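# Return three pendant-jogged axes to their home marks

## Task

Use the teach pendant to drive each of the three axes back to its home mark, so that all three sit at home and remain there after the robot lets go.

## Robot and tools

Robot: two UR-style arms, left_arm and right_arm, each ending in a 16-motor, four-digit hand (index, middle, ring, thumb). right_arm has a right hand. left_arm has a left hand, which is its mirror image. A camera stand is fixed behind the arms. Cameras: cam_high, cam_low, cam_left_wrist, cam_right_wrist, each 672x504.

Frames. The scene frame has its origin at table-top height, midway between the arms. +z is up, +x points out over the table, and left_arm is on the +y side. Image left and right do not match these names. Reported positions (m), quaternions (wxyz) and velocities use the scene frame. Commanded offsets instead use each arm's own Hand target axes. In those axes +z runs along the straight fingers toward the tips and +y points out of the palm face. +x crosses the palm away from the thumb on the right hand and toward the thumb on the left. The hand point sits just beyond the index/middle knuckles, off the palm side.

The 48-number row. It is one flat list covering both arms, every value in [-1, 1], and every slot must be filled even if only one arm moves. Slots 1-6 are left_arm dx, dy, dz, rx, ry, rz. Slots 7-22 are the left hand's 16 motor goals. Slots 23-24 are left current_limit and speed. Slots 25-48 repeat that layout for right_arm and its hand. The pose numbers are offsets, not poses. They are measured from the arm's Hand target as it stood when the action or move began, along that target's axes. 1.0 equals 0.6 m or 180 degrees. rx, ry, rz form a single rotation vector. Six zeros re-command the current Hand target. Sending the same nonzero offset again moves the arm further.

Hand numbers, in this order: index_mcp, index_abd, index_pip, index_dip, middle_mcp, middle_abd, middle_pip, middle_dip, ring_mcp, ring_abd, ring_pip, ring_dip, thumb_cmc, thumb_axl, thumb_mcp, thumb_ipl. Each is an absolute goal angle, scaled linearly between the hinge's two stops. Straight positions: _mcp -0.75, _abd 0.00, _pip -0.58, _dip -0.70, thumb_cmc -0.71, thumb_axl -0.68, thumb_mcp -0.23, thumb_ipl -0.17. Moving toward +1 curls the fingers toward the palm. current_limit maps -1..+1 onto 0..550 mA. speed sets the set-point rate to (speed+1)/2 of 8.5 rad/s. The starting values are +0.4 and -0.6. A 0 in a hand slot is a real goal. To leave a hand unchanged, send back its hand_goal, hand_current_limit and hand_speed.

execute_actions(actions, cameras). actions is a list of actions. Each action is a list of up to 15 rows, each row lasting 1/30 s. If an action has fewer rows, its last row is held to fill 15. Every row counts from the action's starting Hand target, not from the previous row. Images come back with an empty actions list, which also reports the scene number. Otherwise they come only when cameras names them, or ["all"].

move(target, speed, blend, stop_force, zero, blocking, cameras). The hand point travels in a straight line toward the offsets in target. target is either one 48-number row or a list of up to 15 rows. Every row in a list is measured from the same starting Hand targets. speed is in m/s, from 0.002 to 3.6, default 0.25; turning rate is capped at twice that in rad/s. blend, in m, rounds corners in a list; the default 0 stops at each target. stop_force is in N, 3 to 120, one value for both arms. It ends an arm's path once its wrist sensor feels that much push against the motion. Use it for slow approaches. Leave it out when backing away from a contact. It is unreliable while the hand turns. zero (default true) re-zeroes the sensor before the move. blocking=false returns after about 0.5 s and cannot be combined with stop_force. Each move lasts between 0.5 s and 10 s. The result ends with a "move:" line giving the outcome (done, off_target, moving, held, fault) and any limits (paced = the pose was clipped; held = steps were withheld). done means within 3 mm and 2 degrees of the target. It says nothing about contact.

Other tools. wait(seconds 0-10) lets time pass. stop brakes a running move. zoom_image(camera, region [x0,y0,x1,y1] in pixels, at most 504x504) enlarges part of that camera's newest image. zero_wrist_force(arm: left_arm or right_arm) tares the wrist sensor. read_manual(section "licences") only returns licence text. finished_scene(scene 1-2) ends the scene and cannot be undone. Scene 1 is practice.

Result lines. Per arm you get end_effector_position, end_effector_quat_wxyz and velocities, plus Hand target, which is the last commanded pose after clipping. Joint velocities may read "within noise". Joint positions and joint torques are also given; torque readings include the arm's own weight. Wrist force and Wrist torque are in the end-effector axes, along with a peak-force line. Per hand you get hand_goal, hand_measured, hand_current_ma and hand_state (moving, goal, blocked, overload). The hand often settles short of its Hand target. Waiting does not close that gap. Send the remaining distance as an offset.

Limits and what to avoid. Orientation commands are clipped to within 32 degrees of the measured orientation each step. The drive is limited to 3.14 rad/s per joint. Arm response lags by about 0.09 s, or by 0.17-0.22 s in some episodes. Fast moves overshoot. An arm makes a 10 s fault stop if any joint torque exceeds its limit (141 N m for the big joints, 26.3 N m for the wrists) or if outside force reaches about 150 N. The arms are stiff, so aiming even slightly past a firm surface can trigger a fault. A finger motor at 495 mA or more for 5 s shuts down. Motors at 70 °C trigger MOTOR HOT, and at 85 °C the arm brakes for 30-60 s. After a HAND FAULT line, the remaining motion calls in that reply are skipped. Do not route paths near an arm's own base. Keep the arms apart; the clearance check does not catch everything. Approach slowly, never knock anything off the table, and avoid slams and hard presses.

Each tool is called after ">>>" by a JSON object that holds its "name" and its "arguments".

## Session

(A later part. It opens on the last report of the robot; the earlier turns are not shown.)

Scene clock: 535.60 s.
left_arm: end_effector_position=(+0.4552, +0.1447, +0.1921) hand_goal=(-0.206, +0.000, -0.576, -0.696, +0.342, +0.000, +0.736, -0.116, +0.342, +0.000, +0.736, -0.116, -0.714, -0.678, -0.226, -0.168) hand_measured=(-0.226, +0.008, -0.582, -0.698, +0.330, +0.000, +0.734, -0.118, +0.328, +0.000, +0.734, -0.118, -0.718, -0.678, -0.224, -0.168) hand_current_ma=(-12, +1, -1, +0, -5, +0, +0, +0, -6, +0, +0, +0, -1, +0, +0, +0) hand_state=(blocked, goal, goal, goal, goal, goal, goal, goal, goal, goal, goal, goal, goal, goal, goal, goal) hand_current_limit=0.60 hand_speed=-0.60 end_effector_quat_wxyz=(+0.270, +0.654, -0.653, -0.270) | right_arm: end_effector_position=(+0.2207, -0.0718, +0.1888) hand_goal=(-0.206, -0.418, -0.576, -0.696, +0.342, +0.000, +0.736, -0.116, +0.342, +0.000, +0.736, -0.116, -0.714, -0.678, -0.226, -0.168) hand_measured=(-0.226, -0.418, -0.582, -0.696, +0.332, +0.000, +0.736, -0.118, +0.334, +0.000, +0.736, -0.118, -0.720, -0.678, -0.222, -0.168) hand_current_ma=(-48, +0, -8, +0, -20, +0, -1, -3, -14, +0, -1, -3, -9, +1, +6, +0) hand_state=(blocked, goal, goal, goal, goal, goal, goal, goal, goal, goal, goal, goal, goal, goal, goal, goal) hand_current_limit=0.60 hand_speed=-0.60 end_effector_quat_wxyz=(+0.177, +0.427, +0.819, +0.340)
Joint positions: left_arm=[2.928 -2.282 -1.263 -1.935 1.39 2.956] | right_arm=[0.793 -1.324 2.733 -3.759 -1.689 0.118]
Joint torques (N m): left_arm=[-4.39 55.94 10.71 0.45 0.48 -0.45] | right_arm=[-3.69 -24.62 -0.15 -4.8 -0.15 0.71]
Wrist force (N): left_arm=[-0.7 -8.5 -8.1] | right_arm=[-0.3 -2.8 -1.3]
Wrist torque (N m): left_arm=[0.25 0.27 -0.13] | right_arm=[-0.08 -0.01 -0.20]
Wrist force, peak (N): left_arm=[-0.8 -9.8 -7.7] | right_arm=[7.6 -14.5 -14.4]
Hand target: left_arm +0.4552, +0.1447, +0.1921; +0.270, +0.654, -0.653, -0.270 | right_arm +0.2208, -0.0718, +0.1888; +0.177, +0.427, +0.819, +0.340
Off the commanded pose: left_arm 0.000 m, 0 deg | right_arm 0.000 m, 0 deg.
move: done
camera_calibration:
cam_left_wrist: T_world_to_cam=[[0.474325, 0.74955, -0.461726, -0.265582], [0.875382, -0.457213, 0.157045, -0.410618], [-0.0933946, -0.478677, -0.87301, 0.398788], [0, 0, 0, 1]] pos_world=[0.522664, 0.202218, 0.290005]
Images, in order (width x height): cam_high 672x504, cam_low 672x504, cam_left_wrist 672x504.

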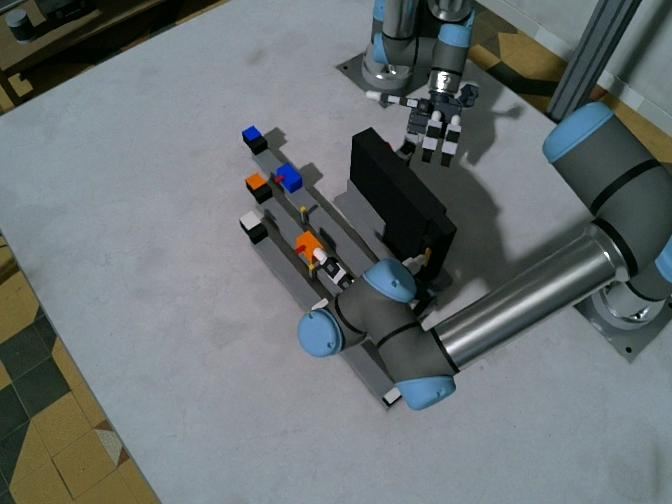

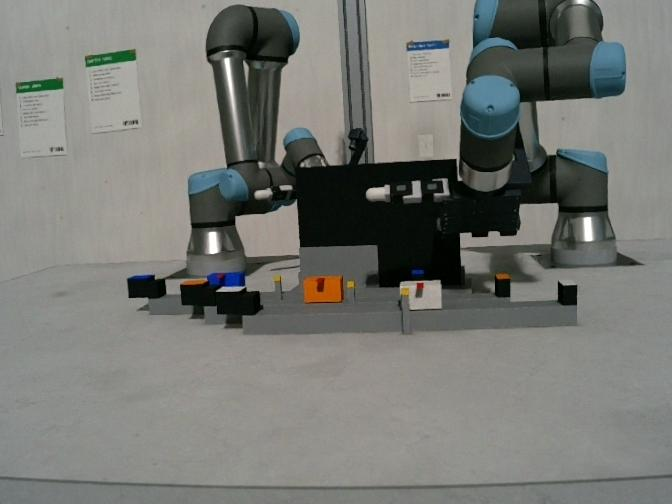

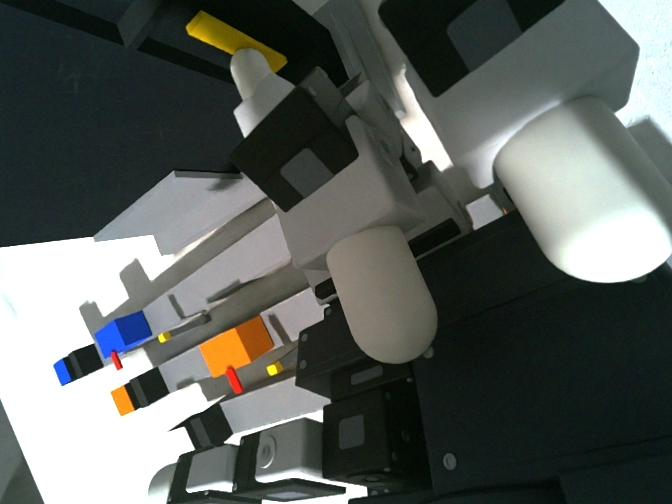

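>>> {"name": "move", "arguments": {"target": [[0,0,0,0,0,0, -0.2055, 0, -0.576, -0.696, 0.342, 0, 0.737, -0.116, 0.342, 0, 0.737, -0.116, -0.714, -0.678, -0.226, -0.168, 0.6, -0.6, -0.0041,0.00415,0.00415,0,0,0, -0.2055, -0.417, -0.576, -0.696, 0.342, 0, 0.737, -0.116, 0.342, 0, 0.737, -0.116, -0.714, -0.678, -0.226, -0.168, 0.6, -0.6]], "speed": 0.01}}

>>> {"name": "wait", "arguments": {"seconds": 3.0}}

>>> {"name": "move", "arguments": {"target": [[0,0,0,0,0,0, -0.2055, 0, -0.576, -0.696, 0.342, 0, 0.737, -0.116, 0.342, 0, 0.737, -0.116, -0.714, -0.678, -0.226, -0.168, 0.6, -0.6, 0.0041,-0.00415,-0.00415,0,0,0, -0.2055, -0.417, -0.576, -0.696, 0.342, 0, 0.737, -0.116, 0.342, 0, 0.737, -0.116, -0.714, -0.678, -0.226, -0.168, 0.6, -0.6]], "speed": 0.02, "cameras": ["cam_low", "cam_right_wrist", "cam_high"]}}

>>> {"name": "zoom_image", "arguments": {"camera": "cam_low", "region": [360, 250, 520, 340]}}

>>> {"name": "zoom_image", "arguments": {"camera": "cam_high", "region": [260, 200, 360, 340]}}

Scene clock: 545.17 s.
left_arm: end_effector_position=(+0.4552, +0.1447, +0.1921) hand_goal=(-0.206, +0.000, -0.576, -0.696, +0.342, +0.000, +0.736, -0.116, +0.342, +0.000, +0.736, -0.116, -0.714, -0.678, -0.226, -0.168) hand_measured=(-0.226, +0.008, -0.582, -0.698, +0.330, +0.000, +0.734, -0.118, +0.328, +0.000, +0.734, -0.118, -0.718, -0.678, -0.224, -0.168) hand_current_ma=(-12, +1, -1, +0, -5, +0, +0, +0, -6, +0, +0, +0, -1, +0, +0, +0) hand_state=(blocked, goal, goal, goal, goal, goal, goal, goal, goal, goal, goal, goal, goal, goal, goal, goal) hand_current_limit=0.60 hand_speed=-0.60 end_effector_quat_wxyz=(+0.270, +0.654, -0.653, -0.270) | right_arm: end_effector_position=(+0.2251, -0.0718, +0.1887) hand_goal=(-0.206, -0.418, -0.576, -0.696, +0.342, +0.000, +0.736, -0.116, +0.342, +0.000, +0.736, -0.116, -0.714, -0.678, -0.226, -0.168) hand_measured=(-0.226, -0.420, -0.582, -0.696, +0.332, +0.000, +0.736, -0.118, +0.334, +0.000, +0.736, -0.118, -0.720, -0.678, -0.222, -0.168) hand_current_ma=(-48, -2, -8, +0, -20, +0, -1, -3, -14, +0, -1, -3, -9, +1, +6, +0) hand_state=(blocked, goal, goal, goal, goal, goal, goal, goal, goal, goal, goal, goal, goal, goal, goal, goal) hand_current_limit=0.60 hand_speed=-0.60 end_effector_quat_wxyz=(+0.177, +0.427, +0.819, +0.339)
Joint positions: left_arm=[2.928 -2.282 -1.263 -1.935 1.39 2.956] | right_arm=[0.78 -1.322 2.729 -3.758 -1.68 0.109]
Joint torques (N m): left_arm=[-6.22 57 11.1 0.29 0.28 -0.36] | right_arm=[-2.11 -13.75 -20.47 -2.43 -2.65 -1.32]
Wrist force (N): left_arm=[-0.1 -8.9 -8.2] | right_arm=[7.3 -14.7 -14.6]
Wrist torque (N m): left_arm=[0.18 0.22 -0.07] | right_arm=[0.49 -0.19 0.48]
Wrist force, peak (N): left_arm=[-0.9 -10.2 -7.8] | right_arm=[7.1 -14.3 -15.2]
Hand target: left_arm +0.4552, +0.1447, +0.1921; +0.270, +0.654, -0.653, -0.270 | right_arm +0.2251, -0.0718, +0.1888; +0.177, +0.427, +0.819, +0.340
Off the commanded pose: left_arm 0.000 m, 0 deg | right_arm 0.000 m, 0 deg.
move: done

Scene clock: 548.17 s.
left_arm: end_effector_position=(+0.4552, +0.1447, +0.1921) hand_goal=(-0.206, +0.000, -0.576, -0.696, +0.342, +0.000, +0.736, -0.116, +0.342, +0.000, +0.736, -0.116, -0.714, -0.678, -0.226, -0.168) hand_measured=(-0.226, +0.008, -0.582, -0.698, +0.330, +0.000, +0.734, -0.118, +0.328, +0.000, +0.734, -0.118, -0.718, -0.678, -0.224, -0.168) hand_current_ma=(-12, +1, -1, +0, -5, +0, +0, +0, -6, +0, +0, +0, -1, +0, +0, +0) hand_state=(blocked, goal, goal, goal, goal, goal, goal, goal, goal, goal, goal, goal, goal, goal, goal, goal) hand_current_limit=0.60 hand_speed=-0.60 end_effector_quat_wxyz=(+0.270, +0.654, -0.653, -0.270) | right_arm: end_effector_position=(+0.2251, -0.0718, +0.1888) hand_goal=(-0.206, -0.418, -0.576, -0.696, +0.342, +0.000, +0.736, -0.116, +0.342, +0.000, +0.736, -0.116, -0.714, -0.678, -0.226, -0.168) hand_measured=(-0.226, -0.420, -0.582, -0.696, +0.332, +0.000, +0.736, -0.118, +0.334, +0.000, +0.736, -0.118, -0.720, -0.678, -0.222, -0.168) hand_current_ma=(-48, -2, -8, +0, -20, +0, -1, -3, -14, +0, -1, -3, -9, +1, +6, +0) hand_state=(blocked, goal, goal, goal, goal, goal, goal, goal, goal, goal, goal, goal, goal, goal, goal, goal) hand_current_limit=0.60 hand_speed=-0.60 end_effector_quat_wxyz=(+0.177, +0.427, +0.819, +0.340)
Joint positions: left_arm=[2.928 -2.282 -1.263 -1.935 1.39 2.956] | right_arm=[0.78 -1.322 2.729 -3.758 -1.68 0.109]
Joint torques (N m): left_arm=[-6.61 56.77 11.6 0.27 0.31 -0.46] | right_arm=[2.55 -29.33 -18.9 -5.79 -2.95 1.88]
Wrist force (N): left_arm=[-0.4 -8.4 -8.9] | right_arm=[7.5 -14.2 -14.9]
Wrist torque (N m): left_arm=[0.24 0.26 -0.11] | right_arm=[0.53 -0.20 0.49]
Wrist force, peak (N): left_arm=[-1.0 -10.0 -7.9] | right_arm=[8.2 -15.7 -14.4]
Hand target: left_arm +0.4552, +0.1447, +0.1921; +0.270, +0.654, -0.653, -0.270 | right_arm +0.2251, -0.0718, +0.1888; +0.177, +0.427, +0.819, +0.340
Off the commanded pose: left_arm 0.000 m, 0 deg | right_arm 0.000 m, 0 deg.
wait: 3.00 s; at rest by 0.17 s

Scene clock: 548.87 s.
left_arm: end_effector_position=(+0.4552, +0.1447, +0.1921) hand_goal=(-0.206, +0.000, -0.576, -0.696, +0.342, +0.000, +0.736, -0.116, +0.342, +0.000, +0.736, -0.116, -0.714, -0.678, -0.226, -0.168) hand_measured=(-0.226, +0.008, -0.582, -0.698, +0.330, +0.000, +0.734, -0.118, +0.328, +0.000, +0.734, -0.118, -0.718, -0.678, -0.224, -0.168) hand_current_ma=(-12, +1, -1, +0, -5, +0, +0, +0, -6, +0, +0, +0, -1, +0, +0, +0) hand_state=(blocked, goal, goal, goal, goal, goal, goal, goal, goal, goal, goal, goal, goal, goal, goal, goal) hand_current_limit=0.60 hand_speed=-0.60 end_effector_quat_wxyz=(+0.270, +0.654, -0.653, -0.270) | right_arm: end_effector_position=(+0.2207, -0.0718, +0.1888) hand_goal=(-0.206, -0.418, -0.576, -0.696, +0.342, +0.000, +0.736, -0.116, +0.342, +0.000, +0.736, -0.116, -0.714, -0.678, -0.226, -0.168) hand_measured=(-0.226, -0.418, -0.582, -0.696, +0.332, +0.000, +0.736, -0.118, +0.334, +0.000, +0.736, -0.118, -0.720, -0.678, -0.222, -0.168) hand_current_ma=(-48, -1, -8, +0, -20, +0, -1, -3, -14, +0, -1, -3, -9, +1, +6, +0) hand_state=(blocked, goal, goal, goal, goal, goal, goal, goal, goal, goal, goal, goal, goal, goal, goal, goal) hand_current_limit=0.60 hand_speed=-0.60 end_effector_quat_wxyz=(+0.177, +0.427, +0.819, +0.340)
Joint positions: left_arm=[2.928 -2.282 -1.263 -1.935 1.39 2.956] | right_arm=[0.793 -1.324 2.733 -3.759 -1.689 0.118]
Joint torques (N m): left_arm=[-6.91 57.23 12.16 0.16 0.5 -0.26] | right_arm=[-2.88 -26.44 1.16 -4.93 -0.24 0.52]
Wrist force (N): left_arm=[-0.8 -9.7 -7.7] | right_arm=[-0.3 -3.2 -1.6]
Wrist torque (N m): left_arm=[0.17 0.25 -0.10] | right_arm=[-0.09 0.00 -0.21]
Wrist force, peak (N): left_arm=[-0.8 -9.7 -7.7] | right_arm=[7.6 -15.2 -14.0]
Hand target: left_arm +0.4552, +0.1447, +0.1921; +0.270, +0.654, -0.653, -0.270 | right_arm +0.2208, -0.0718, +0.1888; +0.177, +0.427, +0.819, +0.340
Off the commanded pose: left_arm 0.000 m, 0 deg | right_arm 0.000 m, 0 deg.
move: done
camera_calibration:
cam_right_wrist: T_world_to_cam=[[0.811814, -0.369957, 0.451764, -0.255375], [-0.490023, -0.852384, 0.182534, -0.0399313], [0.317547, -0.369558, -0.873264, 0.190325], [0, 0, 0, 1]] pos_world=[0.127313, -0.0581786, 0.288862]
Images, in order (width x height): cam_high 672x504, cam_low 672x504, cam_right_wrist 672x504.

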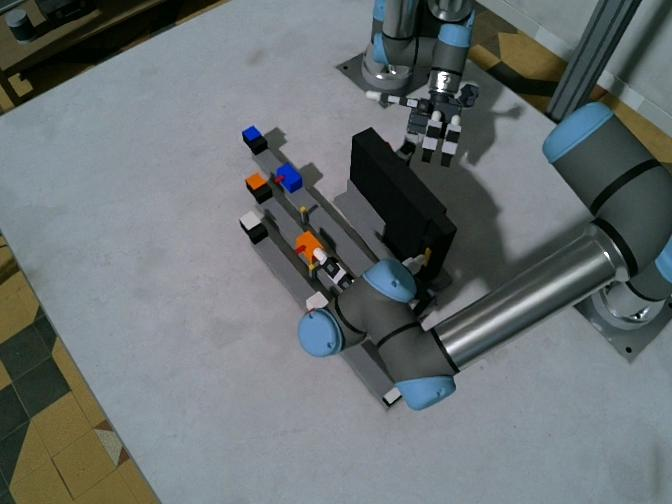

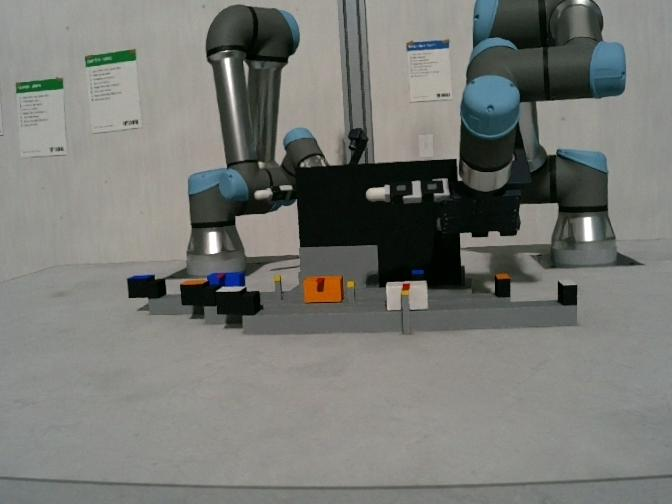

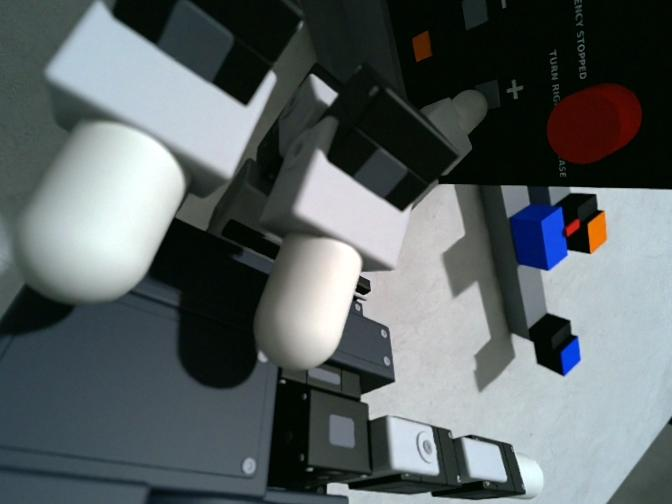

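Scaled by 3.150 from the camera's 672x504 image, which has a finer 960x720 frame.

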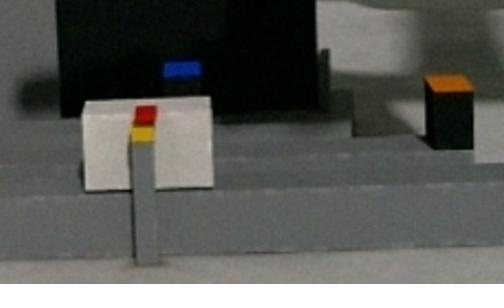

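Scaled by 3.600 from the camera's 672x504 image, which has a finer 960x720 frame.

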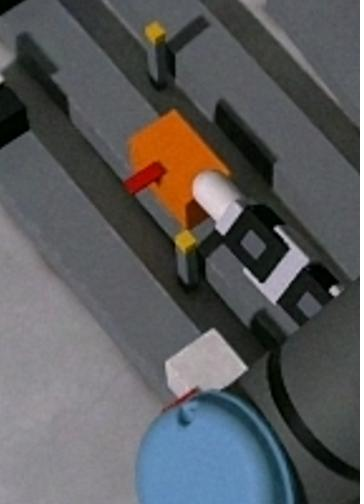

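>>> {"name": "move", "arguments": {"target": [[0,0,0,0,0,0, -0.2055, 0, -0.576, -0.696, 0.342, 0, 0.737, -0.116, 0.342, 0, 0.737, -0.116, -0.714, -0.678, -0.226, -0.168, 0.6, -0.6, 0.0191,-0.0193,-0.0193,0,0,0, -0.2055, -0.417, -0.576, -0.696, 0.342, 0, 0.737, -0.116, 0.342, 0, 0.737, -0.116, -0.714, -0.678, -0.226, -0.168, 0.6, -0.6],[0,0,0,0,0,0, -0.2055, 0, -0.576, -0.696, 0.342, 0, 0.737, -0.116, 0.342, 0, 0.737, -0.116, -0.714, -0.678, -0.226, -0.168, 0.6, -0.6, 0.074,-0.0452,0.0622,0,0,0, -0.2055, -0.417, -0.576, -0.696, 0.342, 0, 0.737, -0.116, 0.342, 0, 0.737, -0.116, -0.714, -0.678, -0.226, -0.168, 0.6, -0.6]], "speed": 0.08, "blend": 0.005, "cameras": ["cam_right_wrist"]}}

>>> {"name": "zoom_image", "arguments": {"camera": "cam_right_wrist", "region": [400, 0, 672, 220]}}

Scene clock: 563.90 s.
left_arm: end_effector_position=(+0.4552, +0.1447, +0.1921) hand_goal=(-0.206, +0.000, -0.576, -0.696, +0.342, +0.000, +0.736, -0.116, +0.342, +0.000, +0.736, -0.116, -0.714, -0.678, -0.226, -0.168) hand_measured=(-0.226, +0.008, -0.582, -0.698, +0.330, +0.000, +0.734, -0.118, +0.328, +0.000, +0.734, -0.118, -0.718, -0.678, -0.224, -0.168) hand_current_ma=(-12, +1, -1, +0, -5, +0, +0, +0, -6, +0, +0, +0, -1, +0, +0, +0) hand_state=(blocked, goal, goal, goal, goal, goal, goal, goal, goal, goal, goal, goal, goal, goal, goal, goal) hand_current_limit=0.60 hand_speed=-0.60 end_effector_quat_wxyz=(+0.270, +0.654, -0.653, -0.270) | right_arm: end_effector_position=(+0.2013, -0.0312, +0.1433) hand_goal=(-0.206, -0.418, -0.576, -0.696, +0.342, +0.000, +0.736, -0.116, +0.342, +0.000, +0.736, -0.116, -0.714, -0.678, -0.226, -0.168) hand_measured=(-0.226, -0.418, -0.582, -0.696, +0.332, +0.000, +0.736, -0.118, +0.334, +0.000, +0.736, -0.118, -0.720, -0.678, -0.222, -0.168) hand_current_ma=(-48, -1, -8, +0, -20, +0, -1, -3, -14, +0, -1, -3, -9, +1, +6, +0) hand_state=(blocked, goal, goal, goal, goal, goal, goal, goal, goal, goal, goal, goal, goal, goal, goal, goal) hand_current_limit=0.60 hand_speed=-0.60 end_effector_quat_wxyz=(+0.177, +0.427, +0.819, +0.340)
Joint positions: left_arm=[2.928 -2.282 -1.263 -1.935 1.39 2.956] | right_arm=[0.953 -1.071 2.638 -3.896 -1.8 0.235]
Joint torques (N m): left_arm=[-7.9 56.7 11.85 0.38 0 -0.37] | right_arm=[-8.37 -20.54 6.52 -1.22 0.84 -2.24]
Wrist force (N): left_arm=[-0.6 -9.0 -8.2] | right_arm=[-0.1 -3.2 -1.4]
Wrist torque (N m): left_arm=[0.18 0.27 -0.10] | right_arm=[-0.13 -0.04 -0.18]
Wrist force, peak (N): left_arm=[-1.0 -9.8 -7.8] | right_arm=[-0.4 -3.5 -2.6]
Hand target: left_arm +0.4552, +0.1447, +0.1921; +0.270, +0.654, -0.653, -0.270 | right_arm +0.2013, -0.0312, +0.1432; +0.177, +0.427, +0.819, +0.340
Off the commanded pose: left_arm 0.000 m, 0 deg | right_arm 0.000 m, 0 deg.
move: done
camera_calibration:
cam_right_wrist: T_world_to_cam=[[0.811825, -0.36993, 0.451765, -0.204052], [-0.489931, -0.852475, 0.182355, -0.00649339], [0.31766, -0.369374, -0.873301, 0.171755], [0, 0, 0, 1]] pos_world=[0.107913, -0.0175786, 0.243362]
Images, in order (width x height): cam_right_wrist 672x504.

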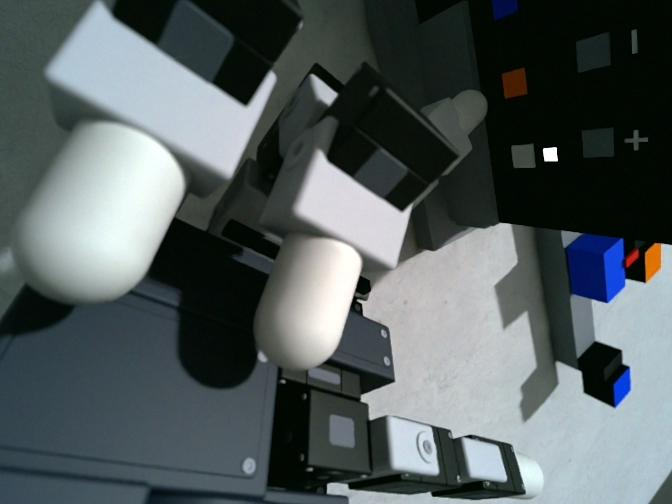

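Scaled by 1.853 from the camera's 672x504 image, which has a finer 960x720 frame.

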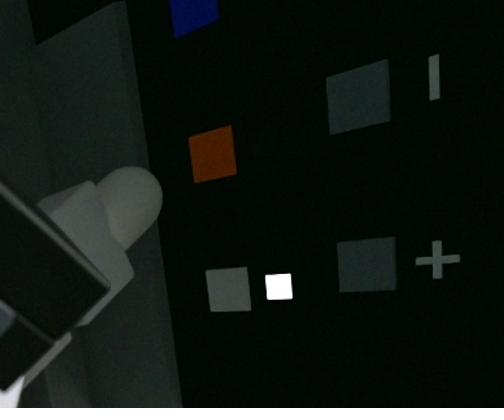

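>>> {"name": "move", "arguments": {"target": [[0,0,0,0,0,0, -0.2055, 0, -0.576, -0.696, 0.342, 0, 0.737, -0.116, 0.342, 0, 0.737, -0.116, -0.714, -0.678, -0.226, -0.168, 0.6, -0.6, -0.0201,0.0203,0.0203,0,0,0, -0.2055, -0.417, -0.576, -0.696, 0.342, 0, 0.737, -0.116, 0.342, 0, 0.737, -0.116, -0.714, -0.678, -0.226, -0.168, 0.6, -0.6]], "speed": 0.04}}

>>> {"name": "move", "arguments": {"target": [[0,0,0,0,0,0, -0.2055, 0, -0.576, -0.696, 0.342, 0, 0.737, -0.116, 0.342, 0, 0.737, -0.116, -0.714, -0.678, -0.226, -0.168, 0.6, -0.6, -0.0115,0.0116,0.0116,0,0,0, -0.2055, -0.417, -0.576, -0.696, 0.342, 0, 0.737, -0.116, 0.342, 0, 0.737, -0.116, -0.714, -0.678, -0.226, -0.168, 0.6, -0.6]], "speed": 0.006, "stop_force": 10, "cameras": ["cam_right_wrist"]}}

>>> {"name": "zoom_image", "arguments": {"camera": "cam_right_wrist", "region": [400, 0, 672, 220]}}

Scene clock: 570.67 s.
left_arm: end_effector_position=(+0.4552, +0.1447, +0.1921) hand_goal=(-0.206, +0.000, -0.576, -0.696, +0.342, +0.000, +0.736, -0.116, +0.342, +0.000, +0.736, -0.116, -0.714, -0.678, -0.226, -0.168) hand_measured=(-0.226, +0.008, -0.582, -0.698, +0.330, +0.000, +0.734, -0.118, +0.328, +0.000, +0.734, -0.118, -0.718, -0.678, -0.224, -0.168) hand_current_ma=(-12, +1, -1, +0, -5, +0, +0, +0, -6, +0, +0, +0, -1, +0, +0, +0) hand_state=(blocked, goal, goal, goal, goal, goal, goal, goal, goal, goal, goal, goal, goal, goal, goal, goal) hand_current_limit=0.60 hand_speed=-0.60 end_effector_quat_wxyz=(+0.270, +0.654, -0.653, -0.270) | right_arm: end_effector_position=(+0.2225, -0.0312, +0.1433) hand_goal=(-0.206, -0.418, -0.576, -0.696, +0.342, +0.000, +0.736, -0.116, +0.342, +0.000, +0.736, -0.116, -0.714, -0.678, -0.226, -0.168) hand_measured=(-0.226, -0.418, -0.582, -0.696, +0.332, +0.000, +0.736, -0.118, +0.334, +0.000, +0.736, -0.118, -0.720, -0.678, -0.222, -0.168) hand_current_ma=(-48, -1, -8, +0, -20, +0, -1, -3, -14, +0, -1, -3, -9, +1, +6, +0) hand_state=(blocked, goal, goal, goal, goal, goal, goal, goal, goal, goal, goal, goal, goal, goal, goal, goal) hand_current_limit=0.60 hand_speed=-0.60 end_effector_quat_wxyz=(+0.177, +0.427, +0.819, +0.340) end_effector_velocity=(-0.001, -0.001, +0.000) end_effector_angular_velocity=(-0.002, +0.000, -0.004)
Joint positions: left_arm=[2.928 -2.282 -1.263 -1.935 1.39 2.956] | right_arm=[0.894 -1.068 2.623 -3.894 -1.759 0.191]
Joint velocities: left_arm=[within noise] | right_arm=[0.003 -0.001 0.003 0 -0.005 0.004]
Joint torques (N m): left_arm=[-7.67 56.44 12.22 0.37 -0.12 -0.28] | right_arm=[8.54 -23.07 5.5 -2.48 -1.68 2.1]
Wrist force (N): left_arm=[-1.0 -9.4 -7.5] | right_arm=[-0.1 -3.1 -0.9]
Wrist torque (N m): left_arm=[0.20 0.28 -0.13] | right_arm=[-0.14 -0.05 -0.21]
Wrist force, peak (N): left_arm=[-0.7 -9.8 -7.7] | right_arm=[0.1 -4.0 -1.3]
Hand target: left_arm +0.4552, +0.1447, +0.1921; +0.270, +0.654, -0.653, -0.270 | right_arm +0.2224, -0.0312, +0.1432; +0.177, +0.427, +0.819, +0.340
Off the commanded pose: left_arm 0.000 m, 0 deg | right_arm 0.000 m, 0 deg.
move: done

Scene clock: 572.90 s.
left_arm: end_effector_position=(+0.4552, +0.1447, +0.1921) hand_goal=(-0.206, +0.000, -0.576, -0.696, +0.342, +0.000, +0.736, -0.116, +0.342, +0.000, +0.736, -0.116, -0.714, -0.678, -0.226, -0.168) hand_measured=(-0.226, +0.008, -0.582, -0.698, +0.330, +0.000, +0.734, -0.118, +0.328, +0.000, +0.734, -0.118, -0.718, -0.678, -0.224, -0.168) hand_current_ma=(-12, +1, -1, +0, -5, +0, +0, +0, -6, +0, +0, +0, -1, +0, +0, +0) hand_state=(blocked, goal, goal, goal, goal, goal, goal, goal, goal, goal, goal, goal, goal, goal, goal, goal) hand_current_limit=0.60 hand_speed=-0.60 end_effector_quat_wxyz=(+0.270, +0.654, -0.653, -0.270) | right_arm: end_effector_position=(+0.2293, -0.0313, +0.1432) hand_goal=(-0.206, -0.418, -0.576, -0.696, +0.342, +0.000, +0.736, -0.116, +0.342, +0.000, +0.736, -0.116, -0.714, -0.678, -0.226, -0.168) hand_measured=(-0.226, -0.420, -0.582, -0.696, +0.332, +0.000, +0.736, -0.118, +0.334, +0.000, +0.736, -0.118, -0.720, -0.678, -0.222, -0.168) hand_current_ma=(-47, -2, -8, +0, -20, +0, -1, -3, -14, +0, -1, -3, -9, +1, +6, +0) hand_state=(goal, goal, goal, goal, goal, goal, goal, goal, goal, goal, goal, goal, goal, goal, goal, goal) hand_current_limit=0.60 hand_speed=-0.60 end_effector_quat_wxyz=(+0.177, +0.427, +0.819, +0.339)
Joint positions: left_arm=[2.928 -2.282 -1.263 -1.935 1.39 2.956] | right_arm=[0.875 -1.067 2.618 -3.892 -1.746 0.178]
Joint torques (N m): left_arm=[-8.96 56.78 11.28 0.29 -0.2 -0.36] | right_arm=[3.9 -32.26 4.26 -5.79 -2.7 1.96]
Wrist force (N): left_arm=[-0.9 -9.4 -8.0] | right_arm=[4.7 -10.3 -8.4]
Wrist torque (N m): left_arm=[0.20 0.28 -0.12] | right_arm=[0.21 -0.14 0.16]
Wrist force, peak (N): left_arm=[-0.6 -9.2 -8.7] | right_arm=[6.4 -13.3 -11.0]
Hand target: left_arm +0.4552, +0.1447, +0.1921; +0.270, +0.654, -0.653, -0.270 | right_arm +0.2293, -0.0313, +0.1432; +0.177, +0.427, +0.819, +0.340 (not the last commanded pose)
Off the commanded pose: left_arm 0.000 m, 0 deg | right_arm 0.005 m, 0 deg.
move: contact (right_arm)
camera_calibration:
cam_right_wrist: T_world_to_cam=[[0.811901, -0.369879, 0.45167, -0.226725], [-0.489937, -0.852412, 0.182634, 0.00702382], [0.317456, -0.369571, -0.873292, 0.162878], [0, 0, 0, 1]] pos_world=[0.135813, -0.0176788, 0.243362]
Images, in order (width x height): cam_right_wrist 672x504.

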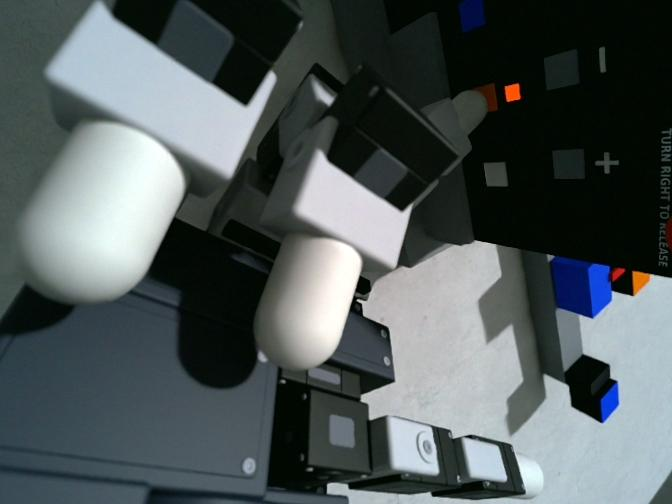

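Scaled by 1.853 from the camera's 672x504 image, which has a finer 960x720 frame.

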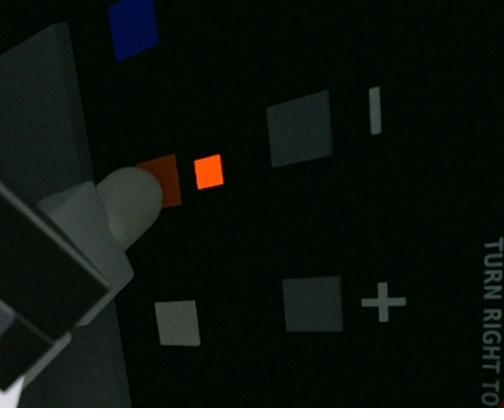

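>>> {"name": "move", "arguments": {"target": [[0,0,0,0,0,0, -0.2055, 0, -0.576, -0.696, 0.342, 0, 0.737, -0.116, 0.342, 0, 0.737, -0.116, -0.714, -0.678, -0.226, -0.168, 0.6, -0.6, 0.0191,-0.0193,-0.0193,0,0,0, -0.2055, -0.417, -0.576, -0.696, 0.342, 0, 0.737, -0.116, 0.342, 0, 0.737, -0.116, -0.714, -0.678, -0.226, -0.168, 0.6, -0.6],[0,0,0,0,0,0, -0.2055, 0, -0.576, -0.696, 0.342, 0, 0.737, -0.116, 0.342, 0, 0.737, -0.116, -0.714, -0.678, -0.226, -0.168, 0.6, -0.6, 0.0253,0.0382,-0.0708,0,0,0, -0.2055, -0.417, -0.576, -0.696, 0.342, 0, 0.737, -0.116, 0.342, 0, 0.737, -0.116, -0.714, -0.678, -0.226, -0.168, 0.6, -0.6],[0,0,0,0,0,0, -0.2055, 0, -0.576, -0.696, 0.342, 0, 0.737, -0.116, 0.342, 0, 0.737, -0.116, -0.714, -0.678, -0.226, -0.168, 0.6, -0.6, 0.0112,0.0523,-0.0567,0,0,0, -0.2055, -0.417, -0.576, -0.696, 0.342, 0, 0.737, -0.116, 0.342, 0, 0.737, -0.116, -0.714, -0.678, -0.226, -0.168, 0.6, -0.6]], "speed": [0.04, 0.08, 0.04], "blend": [0.005, 0.005, 0], "cameras": ["cam_right_wrist", "cam_low"]}}

>>> {"name": "zoom_image", "arguments": {"camera": "cam_right_wrist", "region": [400, 0, 672, 220]}}

>>> {"name": "zoom_image", "arguments": {"camera": "cam_low", "region": [200, 250, 440, 340]}}

Scene clock: 582.10 s.
left_arm: end_effector_position=(+0.4552, +0.1447, +0.1921) hand_goal=(-0.206, +0.000, -0.576, -0.696, +0.342, +0.000, +0.736, -0.116, +0.342, +0.000, +0.736, -0.116, -0.714, -0.678, -0.226, -0.168) hand_measured=(-0.226, +0.008, -0.582, -0.698, +0.330, +0.000, +0.734, -0.118, +0.328, +0.000, +0.734, -0.118, -0.718, -0.678, -0.224, -0.168) hand_current_ma=(-12, +1, -1, +0, -5, +0, +0, +0, -6, +0, +0, +0, -1, +0, +0, +0) hand_state=(blocked, goal, goal, goal, goal, goal, goal, goal, goal, goal, goal, goal, goal, goal, goal, goal) hand_current_limit=0.60 hand_speed=-0.60 end_effector_quat_wxyz=(+0.270, +0.654, -0.653, -0.270) | right_arm: end_effector_position=(+0.2240, -0.0267, +0.1895) hand_goal=(-0.206, -0.418, -0.576, -0.696, +0.342, +0.000, +0.736, -0.116, +0.342, +0.000, +0.736, -0.116, -0.714, -0.678, -0.226, -0.168) hand_measured=(-0.226, -0.420, -0.582, -0.696, +0.332, +0.000, +0.736, -0.118, +0.334, +0.000, +0.736, -0.118, -0.720, -0.678, -0.222, -0.168) hand_current_ma=(-47, -1, -8, +0, -20, +0, -1, -3, -14, +0, -1, -3, -9, +1, +6, +0) hand_state=(goal, goal, goal, goal, goal, goal, goal, goal, goal, goal, goal, goal, goal, goal, goal, goal) hand_current_limit=0.60 hand_speed=-0.60 end_effector_quat_wxyz=(+0.177, +0.427, +0.819, +0.340) end_effector_velocity=(-0.002, +0.000, +0.000) end_effector_angular_velocity=(+0.002, +0.002, -0.001)
Joint positions: left_arm=[2.928 -2.282 -1.263 -1.935 1.39 2.956] | right_arm=[0.9 -1.281 2.608 -3.666 -1.763 0.195]
Joint velocities: left_arm=[within noise] | right_arm=[0.004 -0.002 0.002 0 -0.001 0.005]
Joint torques (N m): left_arm=[-10.54 56.39 12.27 0.13 -0.24 -0.28] | right_arm=[7.94 -24.41 2.15 -5.28 -2.1 2.11]
Wrist force (N): left_arm=[-1.0 -9.3 -7.5] | right_arm=[-0.6 -3.2 -1.1]
Wrist torque (N m): left_arm=[0.19 0.29 -0.13] | right_arm=[-0.14 0.04 -0.24]
Wrist force, peak (N): left_arm=[-1.0 -9.9 -7.8] | right_arm=[4.8 -10.7 -8.5]
Hand target: left_arm +0.4552, +0.1447, +0.1921; +0.270, +0.654, -0.653, -0.270 | right_arm +0.2239, -0.0268, +0.1895; +0.177, +0.427, +0.819, +0.340
Off the commanded pose: left_arm 0.000 m, 0 deg | right_arm 0.000 m, 0 deg.
move: done
camera_calibration:
cam_right_wrist: T_world_to_cam=[[0.811875, -0.36981, 0.451774, -0.241696], [-0.489856, -0.85249, 0.182487, -0.00016162], [0.317648, -0.369461, -0.873269, 0.206626], [0, 0, 0, 1]] pos_world=[0.130513, -0.013179, 0.289662]
Images, in order (width x height): cam_low 672x504, cam_right_wrist 672x504.

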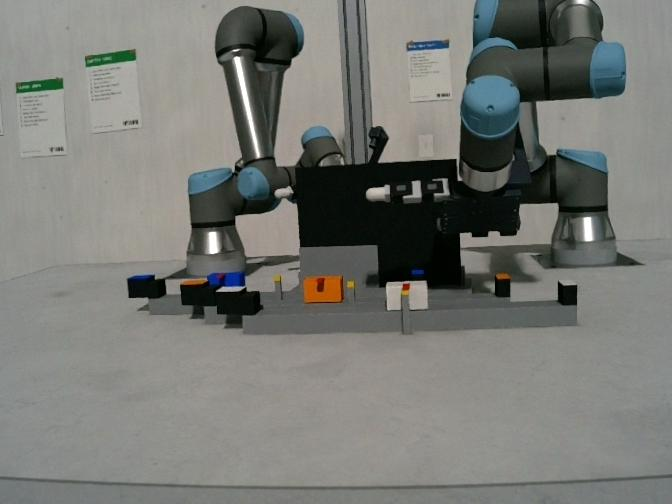

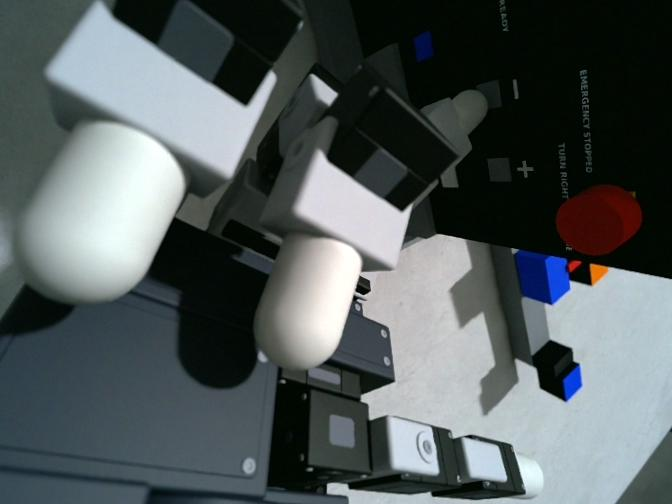

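Scaled by 1.853 from the camera's 672x504 image, which has a finer 960x720 frame.

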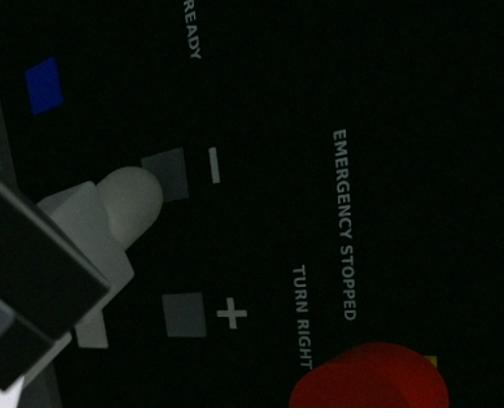

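Scaled by 2.100 from the camera's 672x504 image, which has a finer 960x720 frame.

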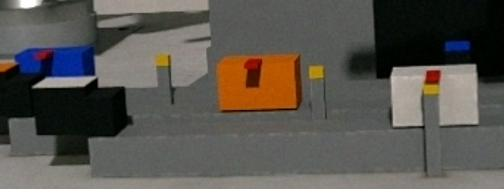

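>>> {"name": "move", "arguments": {"target": [[0,0,0,0,0,0, -0.2055, 0, -0.576, -0.696, 0.342, 0, 0.737, -0.116, 0.342, 0, 0.737, -0.116, -0.714, -0.678, -0.226, -0.168, 0.6, -0.6, 0.0027,0.0031,-0.0004,0,0,0, -0.2055, -0.417, -0.576, -0.696, 0.342, 0, 0.737, -0.116, 0.342, 0, 0.737, -0.116, -0.714, -0.678, -0.226, -0.168, 0.6, -0.6]], "speed": 0.04}}

>>> {"name": "move", "arguments": {"target": [[0,0,0,0,0,0, -0.2055, 0, -0.576, -0.696, 0.342, 0, 0.737, -0.116, 0.342, 0, 0.737, -0.116, -0.714, -0.678, -0.226, -0.168, 0.6, -0.6, -0.0096,0.0097,0.0097,0,0,0, -0.2055, -0.417, -0.576, -0.696, 0.342, 0, 0.737, -0.116, 0.342, 0, 0.737, -0.116, -0.714, -0.678, -0.226, -0.168, 0.6, -0.6]], "speed": 0.006, "stop_force": 10, "cameras": ["cam_low"]}}

>>> {"name": "wait", "arguments": {"seconds": 3, "cameras": ["cam_low"]}}

>>> {"name": "move", "arguments": {"target": [[0,0,0,0,0,0, -0.2055, 0, -0.576, -0.696, 0.342, 0, 0.737, -0.116, 0.342, 0, 0.737, -0.116, -0.714, -0.678, -0.226, -0.168, 0.6, -0.6, 0.0043,-0.0043,-0.0043,0,0,0, -0.2055, -0.417, -0.576, -0.696, 0.342, 0, 0.737, -0.116, 0.342, 0, 0.737, -0.116, -0.714, -0.678, -0.226, -0.168, 0.6, -0.6]], "speed": 0.02, "cameras": ["cam_low"]}}

>>> {"name": "zoom_image", "arguments": {"camera": "cam_low", "region": [200, 250, 440, 340]}}

Scene clock: 600.43 s.
left_arm: end_effector_position=(+0.4552, +0.1447, +0.1921) hand_goal=(-0.206, +0.000, -0.576, -0.696, +0.342, +0.000, +0.736, -0.116, +0.342, +0.000, +0.736, -0.116, -0.714, -0.678, -0.226, -0.168) hand_measured=(-0.226, +0.008, -0.582, -0.698, +0.330, +0.000, +0.734, -0.118, +0.328, +0.000, +0.734, -0.118, -0.718, -0.678, -0.224, -0.168) hand_current_ma=(-12, +1, -1, +0, -5, +0, +0, +0, -6, +0, +0, +0, -1, +0, +0, +0) hand_state=(blocked, goal, goal, goal, goal, goal, goal, goal, goal, goal, goal, goal, goal, goal, goal, goal) hand_current_limit=0.60 hand_speed=-0.60 end_effector_quat_wxyz=(+0.270, +0.654, -0.653, -0.270) | right_arm: end_effector_position=(+0.2239, -0.0248, +0.1910) hand_goal=(-0.206, -0.418, -0.576, -0.696, +0.342, +0.000, +0.736, -0.116, +0.342, +0.000, +0.736, -0.116, -0.714, -0.678, -0.226, -0.168) hand_measured=(-0.226, -0.420, -0.582, -0.696, +0.332, +0.000, +0.736, -0.118, +0.334, +0.000, +0.736, -0.118, -0.720, -0.678, -0.222, -0.168) hand_current_ma=(-47, -1, -8, +0, -20, +0, -1, -3, -14, +0, -1, -3, -9, +1, +6, +0) hand_state=(goal, goal, goal, goal, goal, goal, goal, goal, goal, goal, goal, goal, goal, goal, goal, goal) hand_current_limit=0.60 hand_speed=-0.60 end_effector_quat_wxyz=(+0.177, +0.427, +0.819, +0.340)
Joint positions: left_arm=[2.928 -2.282 -1.263 -1.935 1.39 2.956] | right_arm=[0.904 -1.285 2.603 -3.655 -1.766 0.199]
Joint torques (N m): left_arm=[-10.55 56.68 11.38 0.36 -0.27 -0.23] | right_arm=[1.3 -25.63 -12.54 -3.43 -1.17 1.42]
Wrist force (N): left_arm=[-0.4 -8.2 -8.7] | right_arm=[-0.6 -3.4 -1.2]
Wrist torque (N m): left_arm=[0.24 0.27 -0.11] | right_arm=[-0.17 0.03 -0.27]
Wrist force, peak (N): left_arm=[-1.3 -9.9 -8.1] | right_arm=[-0.6 -3.7 -1.1]
Hand target: left_arm +0.4552, +0.1447, +0.1921; +0.270, +0.654, -0.653, -0.270 | right_arm +0.2239, -0.0248, +0.1909; +0.177, +0.427, +0.819, +0.340
Off the commanded pose: left_arm 0.000 m, 0 deg | right_arm 0.000 m, 0 deg.
move: done

Scene clock: 602.53 s.
left_arm: end_effector_position=(+0.4552, +0.1447, +0.1921) hand_goal=(-0.206, +0.000, -0.576, -0.696, +0.342, +0.000, +0.736, -0.116, +0.342, +0.000, +0.736, -0.116, -0.714, -0.678, -0.226, -0.168) hand_measured=(-0.226, +0.008, -0.582, -0.698, +0.330, +0.000, +0.734, -0.118, +0.328, +0.000, +0.734, -0.118, -0.718, -0.678, -0.224, -0.168) hand_current_ma=(-12, +1, -1, +0, -5, +0, +0, +0, -6, +0, +0, +0, -1, +0, +0, +0) hand_state=(blocked, goal, goal, goal, goal, goal, goal, goal, goal, goal, goal, goal, goal, goal, goal, goal) hand_current_limit=0.60 hand_speed=-0.60 end_effector_quat_wxyz=(+0.270, +0.654, -0.653, -0.270) | right_arm: end_effector_position=(+0.2299, -0.0249, +0.1909) hand_goal=(-0.206, -0.418, -0.576, -0.696, +0.342, +0.000, +0.736, -0.116, +0.342, +0.000, +0.736, -0.116, -0.714, -0.678, -0.226, -0.168) hand_measured=(-0.226, -0.420, -0.582, -0.696, +0.332, +0.000, +0.736, -0.118, +0.334, +0.000, +0.736, -0.118, -0.720, -0.678, -0.222, -0.168) hand_current_ma=(-47, -3, -8, +0, -20, +0, -1, -3, -14, +0, -1, -3, -9, +1, +6, +0) hand_state=(goal, goal, goal, goal, goal, goal, goal, goal, goal, goal, goal, goal, goal, goal, goal, goal) hand_current_limit=0.60 hand_speed=-0.60 end_effector_quat_wxyz=(+0.177, +0.427, +0.819, +0.339)
Joint positions: left_arm=[2.928 -2.282 -1.263 -1.935 1.39 2.956] | right_arm=[0.888 -1.282 2.598 -3.655 -1.755 0.187]
Joint torques (N m): left_arm=[-11.35 56.71 11.68 0.12 -0.36 -0.21] | right_arm=[3.34 -32.71 -1.31 -5.75 -2.81 1.86]
Wrist force (N): left_arm=[-1.0 -9.4 -8.3] | right_arm=[4.5 -10.1 -8.8]
Wrist torque (N m): left_arm=[0.19 0.32 -0.13] | right_arm=[0.22 -0.12 0.17]
Wrist force, peak (N): left_arm=[-0.6 -9.8 -8.1] | right_arm=[6.3 -13.1 -11.0]
Hand target: left_arm +0.4552, +0.1447, +0.1921; +0.270, +0.654, -0.653, -0.270 | right_arm +0.2299, -0.0249, +0.1909; +0.177, +0.427, +0.819, +0.339 (not the last commanded pose)
Off the commanded pose: left_arm 0.000 m, 0 deg | right_arm 0.004 m, 0 deg.
move: contact (right_arm)
Images, in order (width x height): cam_low 672x504.

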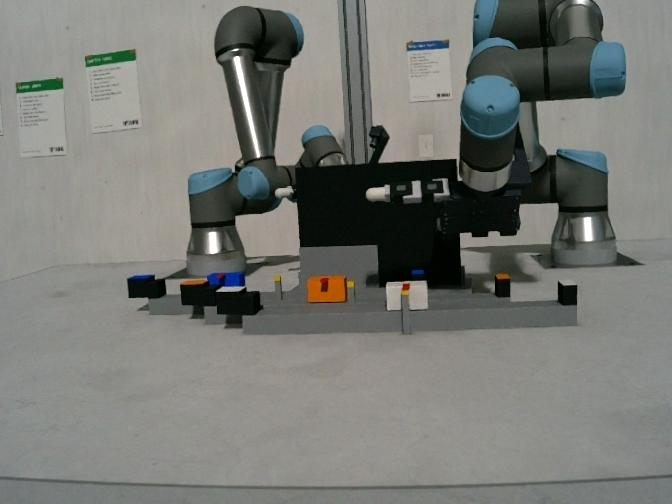

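Scene clock: 605.53 s.
left_arm: end_effector_position=(+0.4552, +0.1447, +0.1921) hand_goal=(-0.206, +0.000, -0.576, -0.696, +0.342, +0.000, +0.736, -0.116, +0.342, +0.000, +0.736, -0.116, -0.714, -0.678, -0.226, -0.168) hand_measured=(-0.226, +0.008, -0.582, -0.698, +0.330, +0.000, +0.734, -0.118, +0.328, +0.000, +0.734, -0.118, -0.718, -0.678, -0.224, -0.168) hand_current_ma=(-12, +1, -1, +0, -5, +0, +0, +0, -6, +0, +0, +0, -1, +0, +0, +0) hand_state=(blocked, goal, goal, goal, goal, goal, goal, goal, goal, goal, goal, goal, goal, goal, goal, goal) hand_current_limit=0.60 hand_speed=-0.60 end_effector_quat_wxyz=(+0.270, +0.654, -0.653, -0.270) | right_arm: end_effector_position=(+0.2299, -0.0249, +0.1909) hand_goal=(-0.206, -0.418, -0.576, -0.696, +0.342, +0.000, +0.736, -0.116, +0.342, +0.000, +0.736, -0.116, -0.714, -0.678, -0.226, -0.168) hand_measured=(-0.226, -0.420, -0.582, -0.696, +0.332, +0.000, +0.736, -0.118, +0.334, +0.000, +0.736, -0.118, -0.720, -0.678, -0.222, -0.168) hand_current_ma=(-47, -3, -8, +0, -20, +0, -1, -3, -14, +0, -1, -3, -9, +1, +6, +0) hand_state=(goal, goal, goal, goal, goal, goal, goal, goal, goal, goal, goal, goal, goal, goal, goal, goal) hand_current_limit=0.60 hand_speed=-0.60 end_effector_quat_wxyz=(+0.177, +0.427, +0.819, +0.339)
Joint positions: left_arm=[2.928 -2.282 -1.263 -1.935 1.39 2.956] | right_arm=[0.888 -1.282 2.598 -3.655 -1.755 0.187]
Joint torques (N m): left_arm=[-10.68 56.91 11.95 0.19 -0.5 -0.45] | right_arm=[4.93 -31.49 -0.43 -5.29 -1.58 1.91]
Wrist force (N): left_arm=[-0.8 -9.6 -7.8] | right_arm=[5.2 -10.8 -8.1]
Wrist torque (N m): left_arm=[0.20 0.26 -0.10] | right_arm=[0.16 -0.18 0.20]
Wrist force, peak (N): left_arm=[-0.7 -10.1 -7.9] | right_arm=[4.9 -10.9 -8.1]
Hand target: left_arm +0.4552, +0.1447, +0.1921; +0.270, +0.654, -0.653, -0.270 | right_arm +0.2299, -0.0249, +0.1909; +0.177, +0.427, +0.819, +0.339 (not the last commanded pose)
Off the commanded pose: left_arm 0.000 m, 0 deg | right_arm 0.004 m, 0 deg.
wait: 3.00 s; at rest by 0.17 s
Images, in order (width x height): cam_low 672x504.

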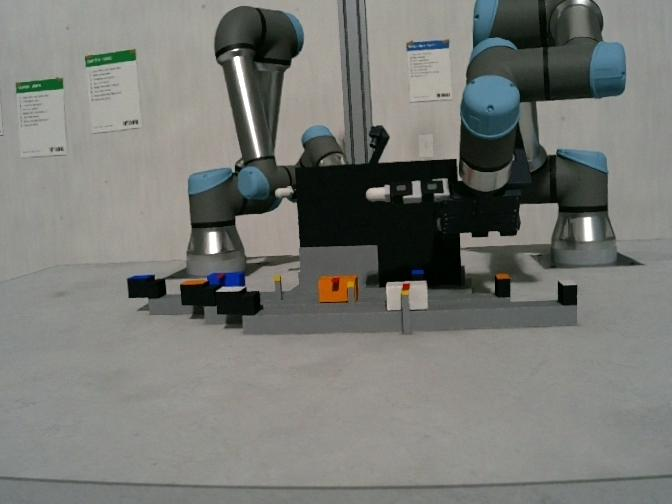

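Scene clock: 606.23 s.
left_arm: end_effector_position=(+0.4552, +0.1447, +0.1921) hand_goal=(-0.206, +0.000, -0.576, -0.696, +0.342, +0.000, +0.736, -0.116, +0.342, +0.000, +0.736, -0.116, -0.714, -0.678, -0.226, -0.168) hand_measured=(-0.226, +0.008, -0.582, -0.698, +0.330, +0.000, +0.734, -0.118, +0.328, +0.000, +0.734, -0.118, -0.718, -0.678, -0.224, -0.168) hand_current_ma=(-12, +1, -1, +0, -5, +0, +0, +0, -6, +0, +0, +0, -1, +0, +0, +0) hand_state=(blocked, goal, goal, goal, goal, goal, goal, goal, goal, goal, goal, goal, goal, goal, goal, goal) hand_current_limit=0.60 hand_speed=-0.60 end_effector_quat_wxyz=(+0.270, +0.654, -0.653, -0.270) | right_arm: end_effector_position=(+0.2254, -0.0248, +0.1909) hand_goal=(-0.206, -0.418, -0.576, -0.696, +0.342, +0.000, +0.736, -0.116, +0.342, +0.000, +0.736, -0.116, -0.714, -0.678, -0.226, -0.168) hand_measured=(-0.226, -0.420, -0.582, -0.696, +0.332, +0.000, +0.736, -0.118, +0.334, +0.000, +0.736, -0.118, -0.720, -0.678, -0.222, -0.168) hand_current_ma=(-47, -1, -8, +0, -20, +0, -1, -3, -14, +0, -1, -3, -9, +1, +6, +0) hand_state=(goal, goal, goal, goal, goal, goal, goal, goal, goal, goal, goal, goal, goal, goal, goal, goal) hand_current_limit=0.60 hand_speed=-0.60 end_effector_quat_wxyz=(+0.177, +0.427, +0.819, +0.340)
Joint positions: left_arm=[2.928 -2.282 -1.263 -1.935 1.39 2.956] | right_arm=[0.9 -1.284 2.602 -3.655 -1.763 0.196]
Joint torques (N m): left_arm=[-11.34 55.59 12.13 0.18 -0.53 -0.24] | right_arm=[-3.74 -29.94 -1.72 -1.01 -0.23 0.6]
Wrist force (N): left_arm=[-0.5 -8.5 -8.2] | right_arm=[-0.3 -3.0 -1.4]
Wrist torque (N m): left_arm=[0.19 0.28 -0.11] | right_arm=[-0.10 0.00 -0.23]
Wrist force, peak (N): left_arm=[-0.8 -9.8 -7.8] | right_arm=[4.5 -9.8 -9.0]
Hand target: left_arm +0.4552, +0.1447, +0.1921; +0.270, +0.654, -0.653, -0.270 | right_arm +0.2255, -0.0248, +0.1909; +0.177, +0.427, +0.819, +0.339
Off the commanded pose: left_arm 0.000 m, 0 deg | right_arm 0.000 m, 0 deg.
move: done
Images, in order (width x height): cam_low 672x504.

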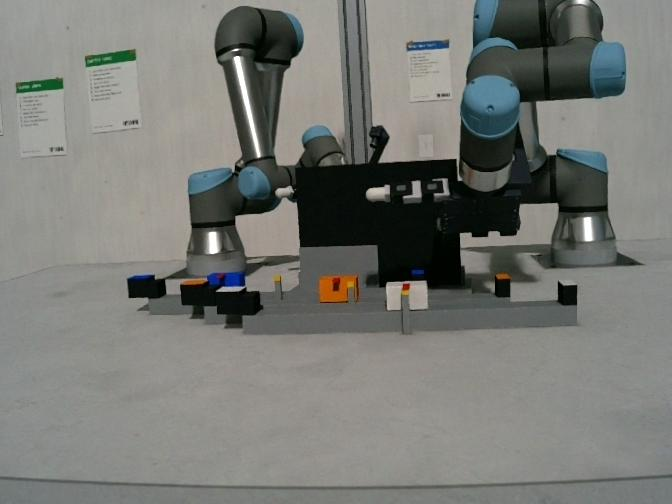

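Scaled by 2.100 from the camera's 672x504 image, which has a finer 960x720 frame.

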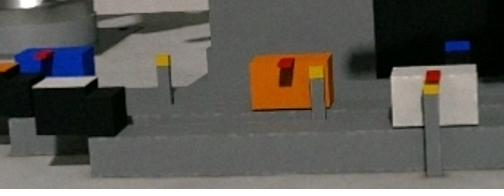

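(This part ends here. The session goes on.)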